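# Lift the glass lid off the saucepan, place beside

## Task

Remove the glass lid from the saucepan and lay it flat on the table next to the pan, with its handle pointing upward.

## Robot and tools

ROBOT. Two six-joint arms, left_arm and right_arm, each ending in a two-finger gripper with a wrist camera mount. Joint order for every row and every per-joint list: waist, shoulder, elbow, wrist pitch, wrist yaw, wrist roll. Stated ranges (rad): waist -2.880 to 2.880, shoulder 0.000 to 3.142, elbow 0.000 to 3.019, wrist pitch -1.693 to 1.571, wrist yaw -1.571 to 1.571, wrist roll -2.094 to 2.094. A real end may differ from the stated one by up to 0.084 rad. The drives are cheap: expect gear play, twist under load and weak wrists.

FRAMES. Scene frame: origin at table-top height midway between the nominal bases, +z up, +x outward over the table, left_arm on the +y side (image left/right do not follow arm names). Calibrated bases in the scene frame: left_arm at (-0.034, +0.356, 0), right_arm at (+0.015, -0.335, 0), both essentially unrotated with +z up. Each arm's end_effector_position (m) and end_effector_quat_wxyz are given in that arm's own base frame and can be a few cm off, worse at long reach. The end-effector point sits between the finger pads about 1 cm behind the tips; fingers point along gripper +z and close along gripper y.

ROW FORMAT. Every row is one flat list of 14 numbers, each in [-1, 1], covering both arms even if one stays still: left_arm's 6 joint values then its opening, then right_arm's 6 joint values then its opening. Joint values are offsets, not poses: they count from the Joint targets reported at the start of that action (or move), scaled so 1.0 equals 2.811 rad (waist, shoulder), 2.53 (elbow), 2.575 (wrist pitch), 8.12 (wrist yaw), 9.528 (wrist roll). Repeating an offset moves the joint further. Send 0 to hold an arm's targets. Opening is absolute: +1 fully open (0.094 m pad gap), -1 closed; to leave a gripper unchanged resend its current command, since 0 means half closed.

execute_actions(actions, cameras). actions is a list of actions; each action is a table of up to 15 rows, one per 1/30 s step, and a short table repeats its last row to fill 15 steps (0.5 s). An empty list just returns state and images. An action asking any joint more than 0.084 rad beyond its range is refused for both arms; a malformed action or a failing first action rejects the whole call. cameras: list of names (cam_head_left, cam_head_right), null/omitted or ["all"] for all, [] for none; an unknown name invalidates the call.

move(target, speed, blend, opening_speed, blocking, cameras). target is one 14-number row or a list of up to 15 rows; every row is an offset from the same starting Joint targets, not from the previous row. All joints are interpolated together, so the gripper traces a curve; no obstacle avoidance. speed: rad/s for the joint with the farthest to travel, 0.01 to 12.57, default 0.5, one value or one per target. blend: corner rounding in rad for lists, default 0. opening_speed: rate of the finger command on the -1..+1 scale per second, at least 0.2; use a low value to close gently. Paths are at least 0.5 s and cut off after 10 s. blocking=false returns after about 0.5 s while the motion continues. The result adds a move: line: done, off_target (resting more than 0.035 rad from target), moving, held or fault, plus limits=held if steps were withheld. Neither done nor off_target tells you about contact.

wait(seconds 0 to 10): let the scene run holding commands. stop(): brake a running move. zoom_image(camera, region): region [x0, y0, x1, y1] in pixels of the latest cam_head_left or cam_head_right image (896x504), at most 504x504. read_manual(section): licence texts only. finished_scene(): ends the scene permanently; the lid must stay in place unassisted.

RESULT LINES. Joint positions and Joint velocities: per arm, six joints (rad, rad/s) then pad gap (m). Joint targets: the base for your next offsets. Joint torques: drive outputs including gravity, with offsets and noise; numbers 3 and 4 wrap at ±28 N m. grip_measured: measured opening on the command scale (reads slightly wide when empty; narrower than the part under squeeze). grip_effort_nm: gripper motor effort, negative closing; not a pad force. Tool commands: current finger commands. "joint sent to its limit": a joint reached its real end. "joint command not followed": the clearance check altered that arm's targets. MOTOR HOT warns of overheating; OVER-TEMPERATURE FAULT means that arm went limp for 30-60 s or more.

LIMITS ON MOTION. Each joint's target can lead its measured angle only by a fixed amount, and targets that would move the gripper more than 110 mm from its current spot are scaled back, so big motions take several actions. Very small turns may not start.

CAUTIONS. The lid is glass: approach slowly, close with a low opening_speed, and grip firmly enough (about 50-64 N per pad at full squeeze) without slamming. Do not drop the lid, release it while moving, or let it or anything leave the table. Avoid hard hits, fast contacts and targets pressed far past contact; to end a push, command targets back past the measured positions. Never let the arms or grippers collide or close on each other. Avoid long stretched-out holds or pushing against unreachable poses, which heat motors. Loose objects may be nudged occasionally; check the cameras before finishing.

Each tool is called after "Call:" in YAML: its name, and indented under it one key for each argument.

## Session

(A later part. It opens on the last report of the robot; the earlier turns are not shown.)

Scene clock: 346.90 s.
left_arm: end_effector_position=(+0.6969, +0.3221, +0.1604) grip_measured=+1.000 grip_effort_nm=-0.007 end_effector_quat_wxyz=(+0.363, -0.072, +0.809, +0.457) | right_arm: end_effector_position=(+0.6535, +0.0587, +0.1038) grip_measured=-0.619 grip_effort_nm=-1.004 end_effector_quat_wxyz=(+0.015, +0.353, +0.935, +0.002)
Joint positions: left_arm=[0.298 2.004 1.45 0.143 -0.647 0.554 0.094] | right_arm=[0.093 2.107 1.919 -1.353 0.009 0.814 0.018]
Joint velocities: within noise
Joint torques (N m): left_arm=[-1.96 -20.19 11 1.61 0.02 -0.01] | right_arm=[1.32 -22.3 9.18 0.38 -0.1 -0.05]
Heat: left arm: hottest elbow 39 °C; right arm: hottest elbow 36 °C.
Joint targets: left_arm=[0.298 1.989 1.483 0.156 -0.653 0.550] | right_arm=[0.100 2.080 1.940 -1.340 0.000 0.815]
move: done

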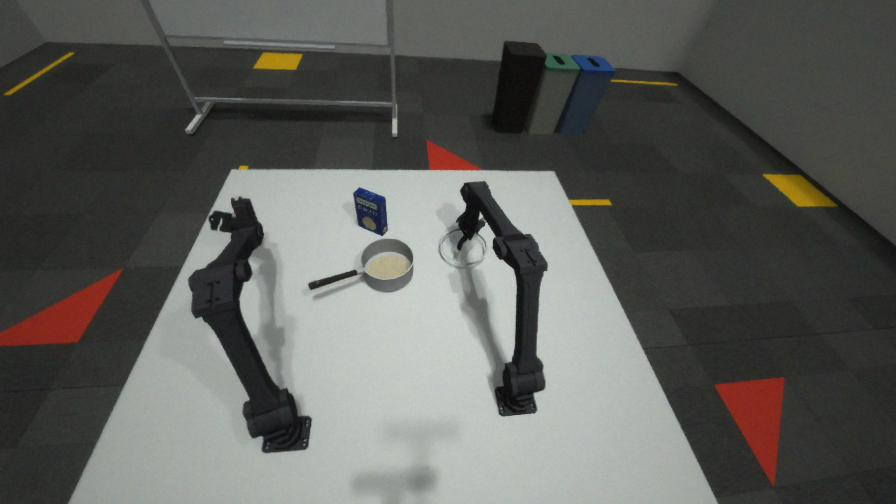

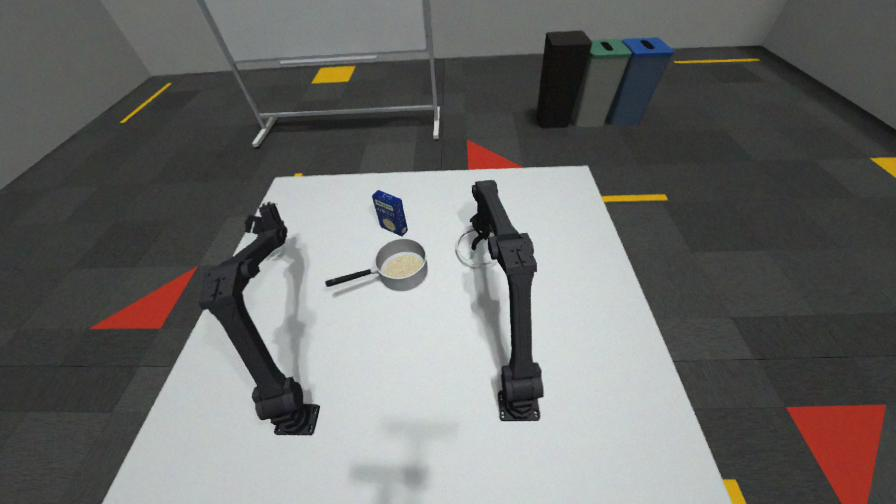

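Call:
move:
  target: [0,0,0,0,0,0,1,0,0.0053,-0.0119,0.0117,0,0,-1]
  speed: 0.05

Call:
zoom_image:
  camera: "cam_head_left"
  region: [430, 210, 500, 280]

Scene clock: 359.20 s.
left_arm: end_effector_position=(+0.6969, +0.3221, +0.1604) grip_measured=+1.000 grip_effort_nm=-0.007 end_effector_quat_wxyz=(+0.363, -0.072, +0.809, +0.457) | right_arm: end_effector_position=(+0.6514, +0.0585, +0.0877) grip_measured=-0.619 grip_effort_nm=-0.999 end_effector_quat_wxyz=(+0.012, +0.353, +0.936, +0.001)
Joint positions: left_arm=[0.298 2.004 1.45 0.143 -0.647 0.554 0.094] | right_arm=[0.093 2.117 1.891 -1.324 0.009 0.814 0.018]
Joint velocities: within noise
Joint torques (N m): left_arm=[-1.96 -20.13 10.99 1.58 0.03 0] | right_arm=[1.2 -22.12 8.7 0.28 -0.07 -0.01]
Heat: left arm: hottest elbow 39 °C; right arm: hottest shoulder 35 °C.
Joint targets: left_arm=[0.298 1.989 1.483 0.156 -0.653 0.550] | right_arm=[0.100 2.095 1.910 -1.310 0.000 0.815]
move: done

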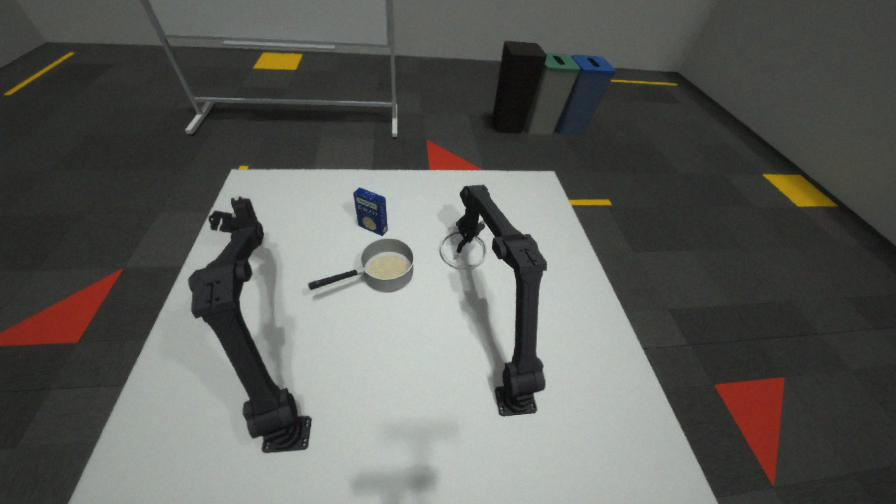

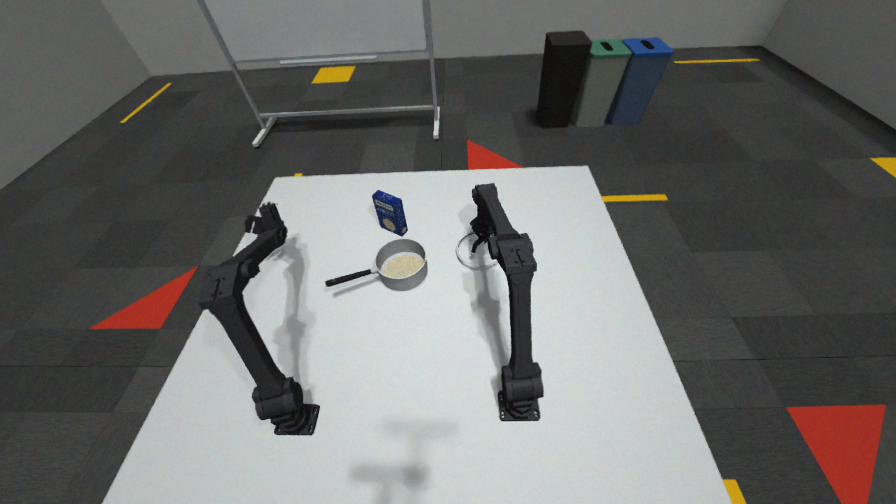

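Scaled by 7.200 from the camera's 896x504 image, which has a finer 1280x720 frame.

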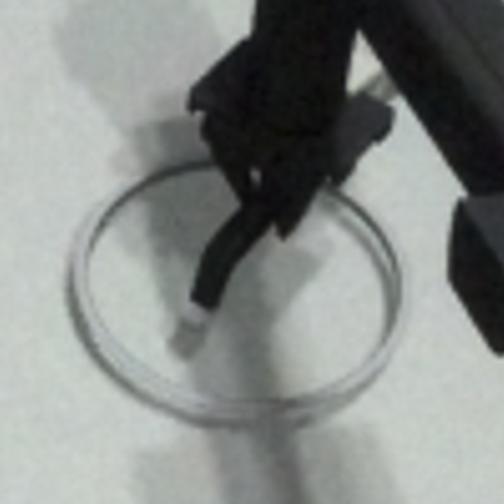

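Call:
move:
  target: [0,0,0,0,0,0,1,0,0.0027,-0.0055,0.0045,0,0,-1]
  speed: 0.04

Call:
zoom_image:
  camera: "cam_head_left"
  region: [430, 210, 500, 280]

Scene clock: 365.03 s.
left_arm: end_effector_position=(+0.6969, +0.3221, +0.1604) grip_measured=+1.000 grip_effort_nm=-0.007 end_effector_quat_wxyz=(+0.363, -0.072, +0.809, +0.457) | right_arm: end_effector_position=(+0.6495, +0.0584, +0.0787) grip_measured=-0.619 grip_effort_nm=-1.009 end_effector_quat_wxyz=(+0.008, +0.353, +0.936, -0.001)
Joint positions: left_arm=[0.298 2.004 1.45 0.143 -0.647 0.554 0.094] | right_arm=[0.093 2.123 1.877 -1.312 0.009 0.814 0.018]
Joint velocities: within noise
Joint torques (N m): left_arm=[-1.85 -20.19 11 1.59 0.02 -0.01] | right_arm=[1.79 -21.83 8.75 0.24 -0.11 -0.03]
Heat: left arm: hottest elbow 39 °C; right arm: hottest shoulder 36 °C.
Joint targets: left_arm=[0.298 1.989 1.483 0.156 -0.653 0.550] | right_arm=[0.100 2.103 1.896 -1.299 0.000 0.815]
move: done

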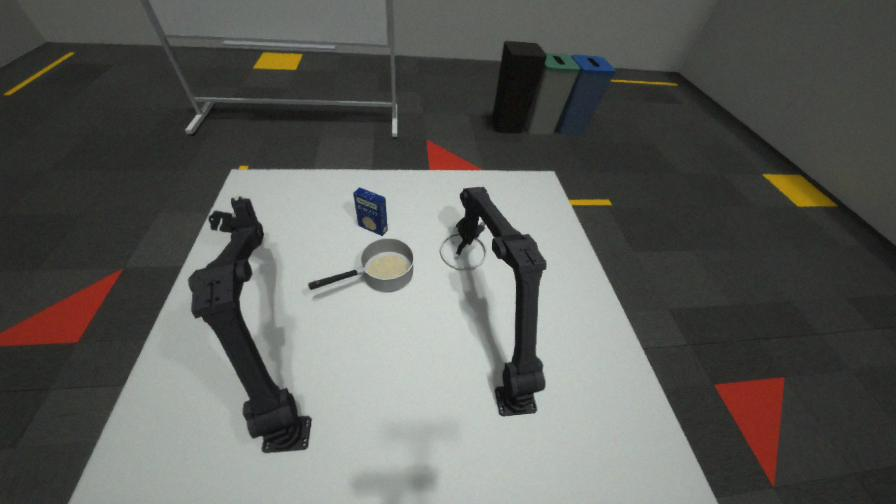

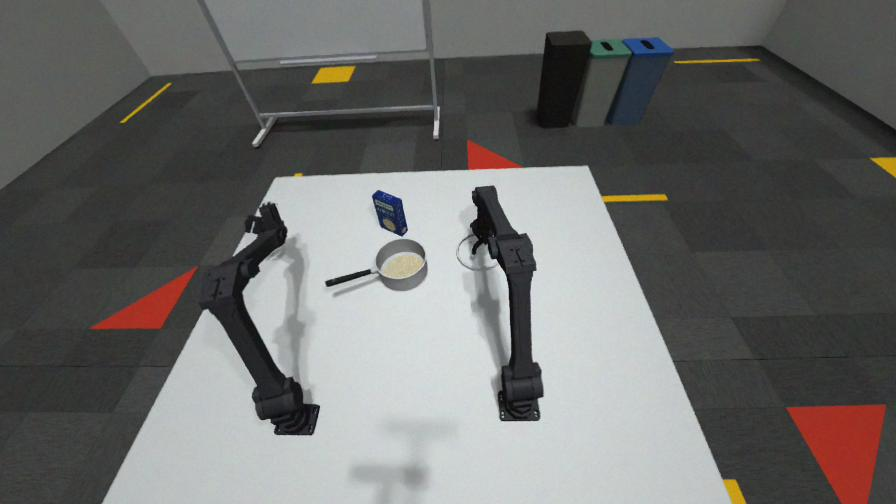

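Scaled by 7.200 from the camera's 896x504 image, which has a finer 1280x720 frame.

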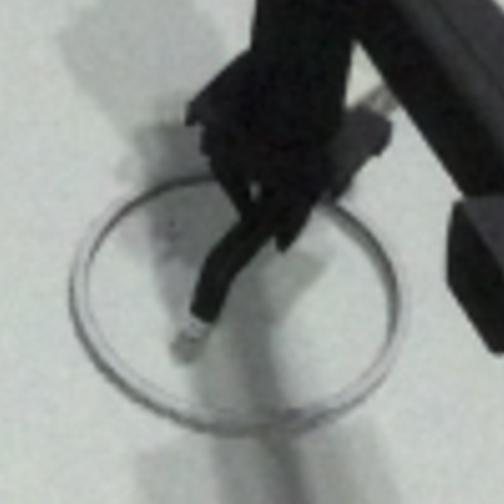

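Call:
move:
  target: [0,0,0,0,0,0,1,0,0.0021,-0.0040,0.0031,0,0,-1]
  speed: 0.04

Call:
zoom_image:
  camera: "cam_head_left"
  region: [430, 210, 500, 280]

Scene clock: 369.00 s.
left_arm: end_effector_position=(+0.6969, +0.3221, +0.1604) grip_measured=+1.000 grip_effort_nm=-0.007 end_effector_quat_wxyz=(+0.363, -0.072, +0.809, +0.457) | right_arm: end_effector_position=(+0.6479, +0.0582, +0.0714) grip_measured=-0.619 grip_effort_nm=-1.004 end_effector_quat_wxyz=(+0.005, +0.353, +0.936, -0.003)
Joint positions: left_arm=[0.298 2.004 1.45 0.143 -0.647 0.554 0.094] | right_arm=[0.093 2.129 1.868 -1.304 0.009 0.814 0.018]
Joint velocities: within noise
Joint torques (N m): left_arm=[-1.9 -20.13 11.02 1.59 0.02 -0.01] | right_arm=[1.32 -21.95 8.69 0.28 -0.09 -0.06]
Heat: left arm: hottest elbow 39 °C; right arm: hottest shoulder 36 °C.
Joint targets: left_arm=[0.298 1.989 1.483 0.156 -0.653 0.550] | right_arm=[0.100 2.109 1.886 -1.291 0.000 0.815]
move: done

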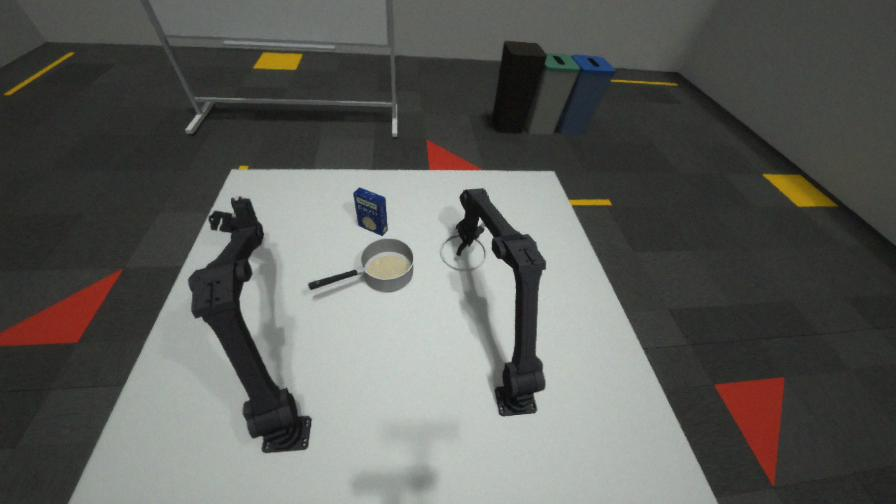

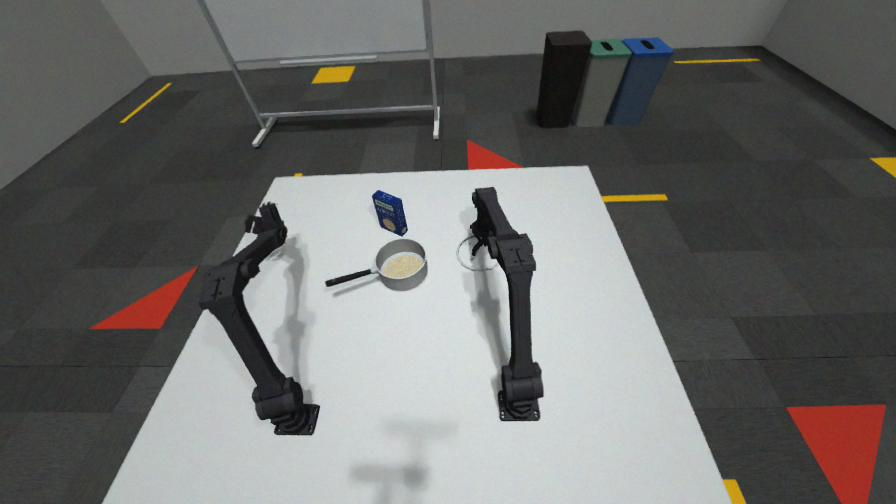

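Scaled by 7.200 from the camera's 896x504 image, which has a finer 1280x720 frame.

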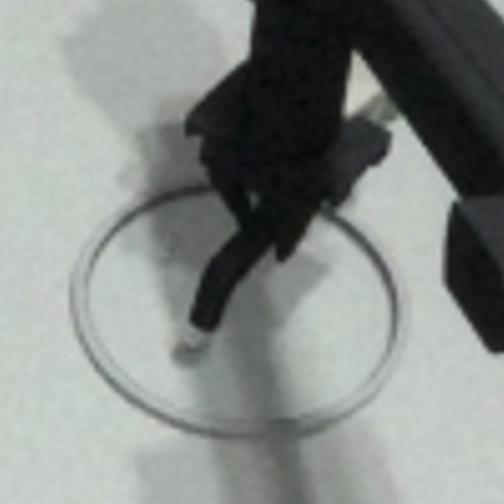

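Call:
move:
  target: [0,0,0,0,0,0,1,0,0.0021,-0.0040,0.0051,0,0,-1]
  speed: 0.04

Call:
zoom_image:
  camera: "cam_head_left"
  region: [430, 210, 500, 280]

Scene clock: 374.93 s.
left_arm: end_effector_position=(+0.6969, +0.3221, +0.1604) grip_measured=+1.000 grip_effort_nm=-0.012 end_effector_quat_wxyz=(+0.363, -0.072, +0.809, +0.457) | right_arm: end_effector_position=(+0.6484, +0.0601, +0.0686) grip_measured=-0.619 grip_effort_nm=-1.009 end_effector_quat_wxyz=(+0.005, +0.352, +0.936, +0.003)
Joint positions: left_arm=[0.298 2.004 1.45 0.143 -0.647 0.554 0.094] | right_arm=[0.093 2.129 1.86 -1.29 -0.002 0.811 0.018]
Joint velocities: within noise
Joint torques (N m): left_arm=[-1.9 -20.25 11.02 1.61 0.02 -0.01] | right_arm=[1.32 -20.84 8.44 0.31 -0.08 -0.06]
Heat: left arm: hottest elbow 39 °C; right arm: hottest shoulder 36 °C.
Joint targets: left_arm=[0.298 1.989 1.483 0.156 -0.653 0.550] | right_arm=[0.100 2.114 1.876 -1.278 0.000 0.815]
move: done

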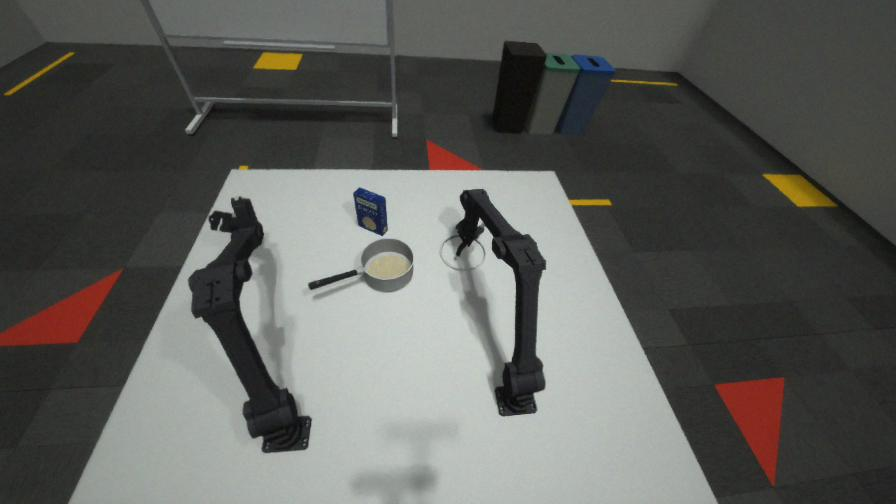

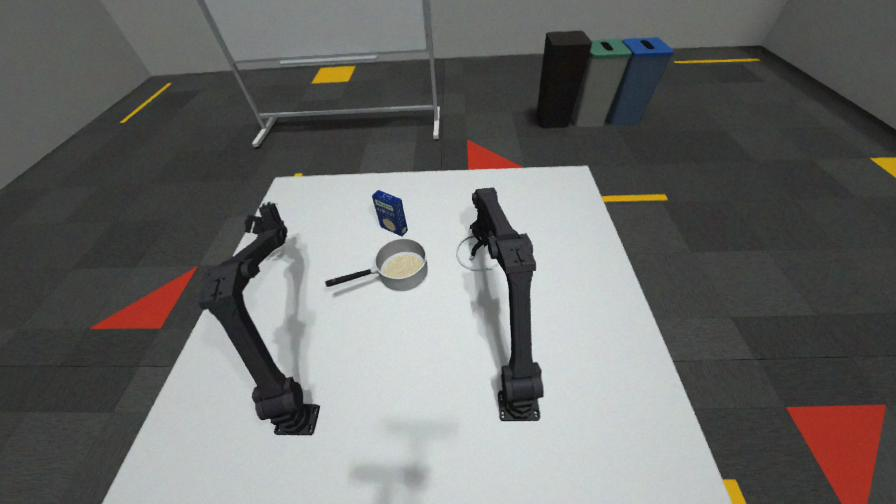

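Scaled by 7.200 from the camera's 896x504 image, which has a finer 1280x720 frame.

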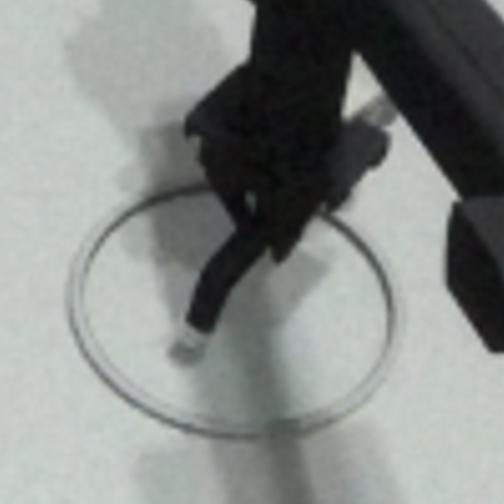

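Call:
move:
  target: [0,0,0,0,0,0,1,0,0,0,0,0,0,0.4]
  opening_speed: 0.5

Call:
zoom_image:
  camera: "cam_head_left"
  region: [430, 210, 500, 280]

Scene clock: 383.93 s.
left_arm: end_effector_position=(+0.6969, +0.3221, +0.1604) grip_measured=+1.000 grip_effort_nm=-0.007 end_effector_quat_wxyz=(+0.363, -0.072, +0.809, +0.457) | right_arm: end_effector_position=(+0.6491, +0.0602, +0.0701) grip_measured=+0.398 grip_effort_nm=0.120 end_effector_quat_wxyz=(+0.006, +0.348, +0.937, +0.004)
Joint positions: left_arm=[0.298 2.004 1.45 0.143 -0.647 0.554 0.094] | right_arm=[0.093 2.127 1.862 -1.29 -0.002 0.804 0.066]
Joint velocities: within noise
Joint torques (N m): left_arm=[-1.9 -20.13 11.03 1.59 0.02 -0.01] | right_arm=[1.2 -21.3 8.35 0.21 -0.09 -0.05]
Heat: left arm: hottest elbow 39 °C; right arm: hottest shoulder 36 °C.
Joint targets: left_arm=[0.298 1.989 1.483 0.156 -0.653 0.550] | right_arm=[0.100 2.114 1.876 -1.278 0.000 0.815]
move: done

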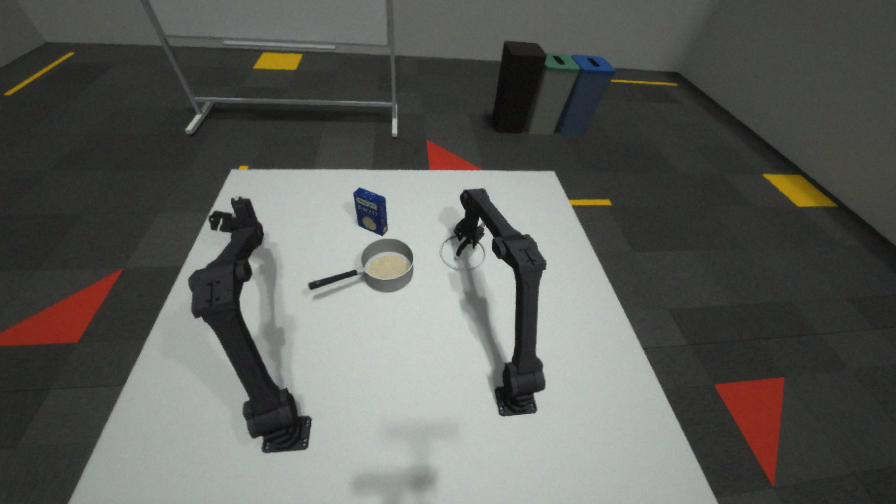

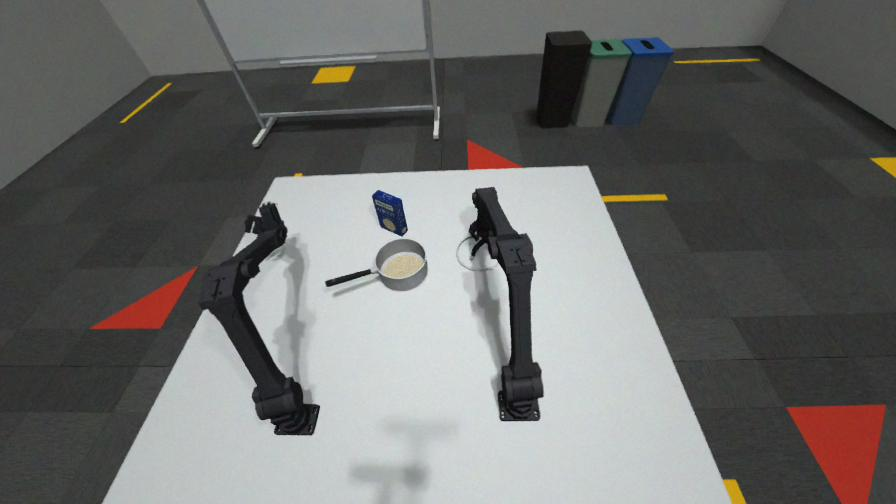

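Scaled by 7.200 from the camera's 896x504 image, which has a finer 1280x720 frame.

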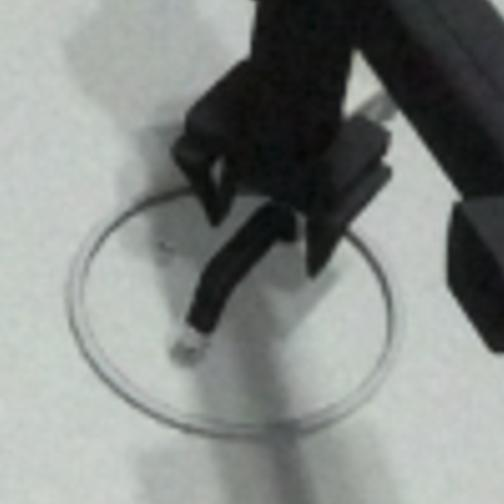

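Call:
move:
  target: [0,0,0,0,0,0,1,0,-0.0356,0.0593,-0.0971,0,0,0.6]
  speed: 0.25

Call:
zoom_image:
  camera: "cam_head_left"
  region: [360, 190, 520, 310]

Scene clock: 391.93 s.
left_arm: end_effector_position=(+0.6969, +0.3221, +0.1604) grip_measured=+1.000 grip_effort_nm=-0.012 end_effector_quat_wxyz=(+0.363, -0.072, +0.809, +0.457) | right_arm: end_effector_position=(+0.6272, +0.0582, +0.1697) grip_measured=+0.598 grip_effort_nm=0.120 end_effector_quat_wxyz=(-0.006, +0.348, +0.937, -0.002)
Joint positions: left_arm=[0.298 2.004 1.45 0.143 -0.647 0.554 0.094] | right_arm=[0.093 2.034 1.972 -1.522 -0.002 0.804 0.075]
Joint velocities: within noise
Joint torques (N m): left_arm=[-1.79 -20.19 11.02 1.58 0.03 -0.02] | right_arm=[1.38 -21.42 11.7 -0.43 -0.11 -0.01]
Heat: left arm: hottest elbow 39 °C; right arm: hottest shoulder 36 °C.
Joint targets: left_arm=[0.298 1.989 1.483 0.156 -0.653 0.550] | right_arm=[0.100 2.014 2.026 -1.528 0.000 0.815]
move: off_target (right_arm); right_arm: the elbow is farthest, 0.054 rad from its target

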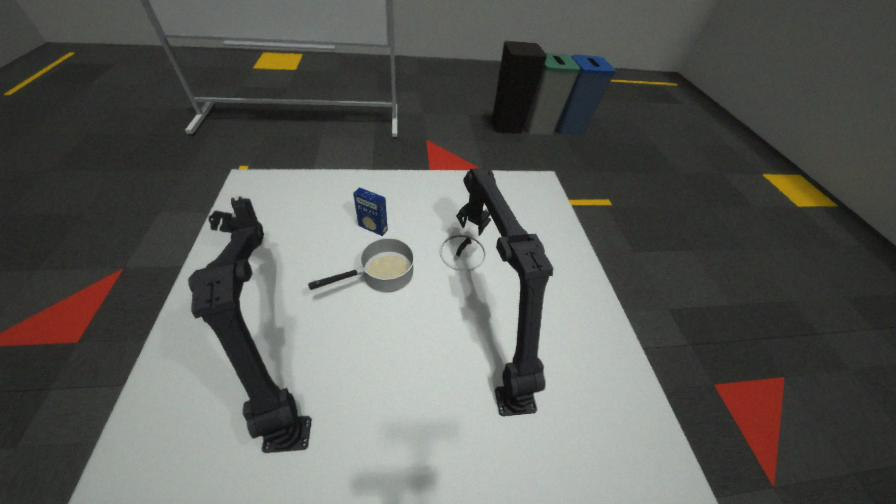

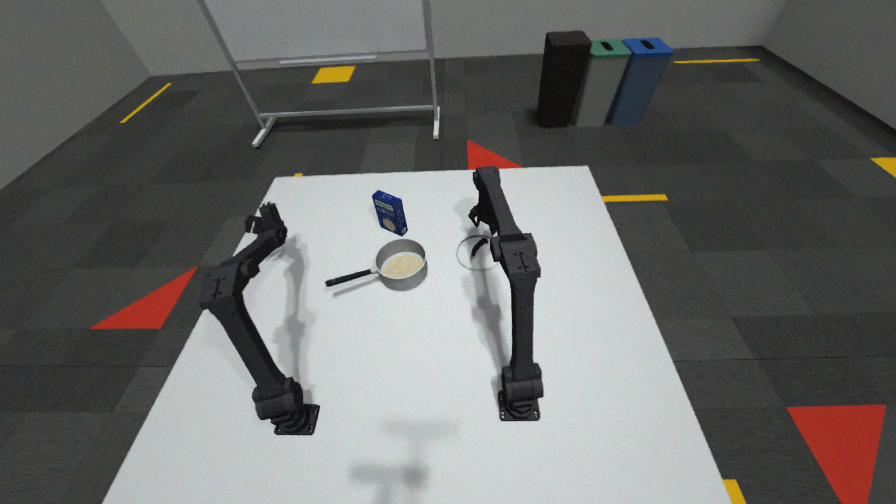

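Scaled by 3.150 from the camera's 896x504 image, which has a finer 1280x720 frame.

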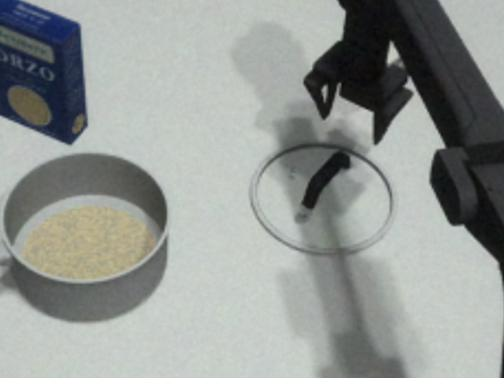

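Lid is flat on the table, handle up, robot clear.

Call:
finished_scene:

The scene is finished: the task was done.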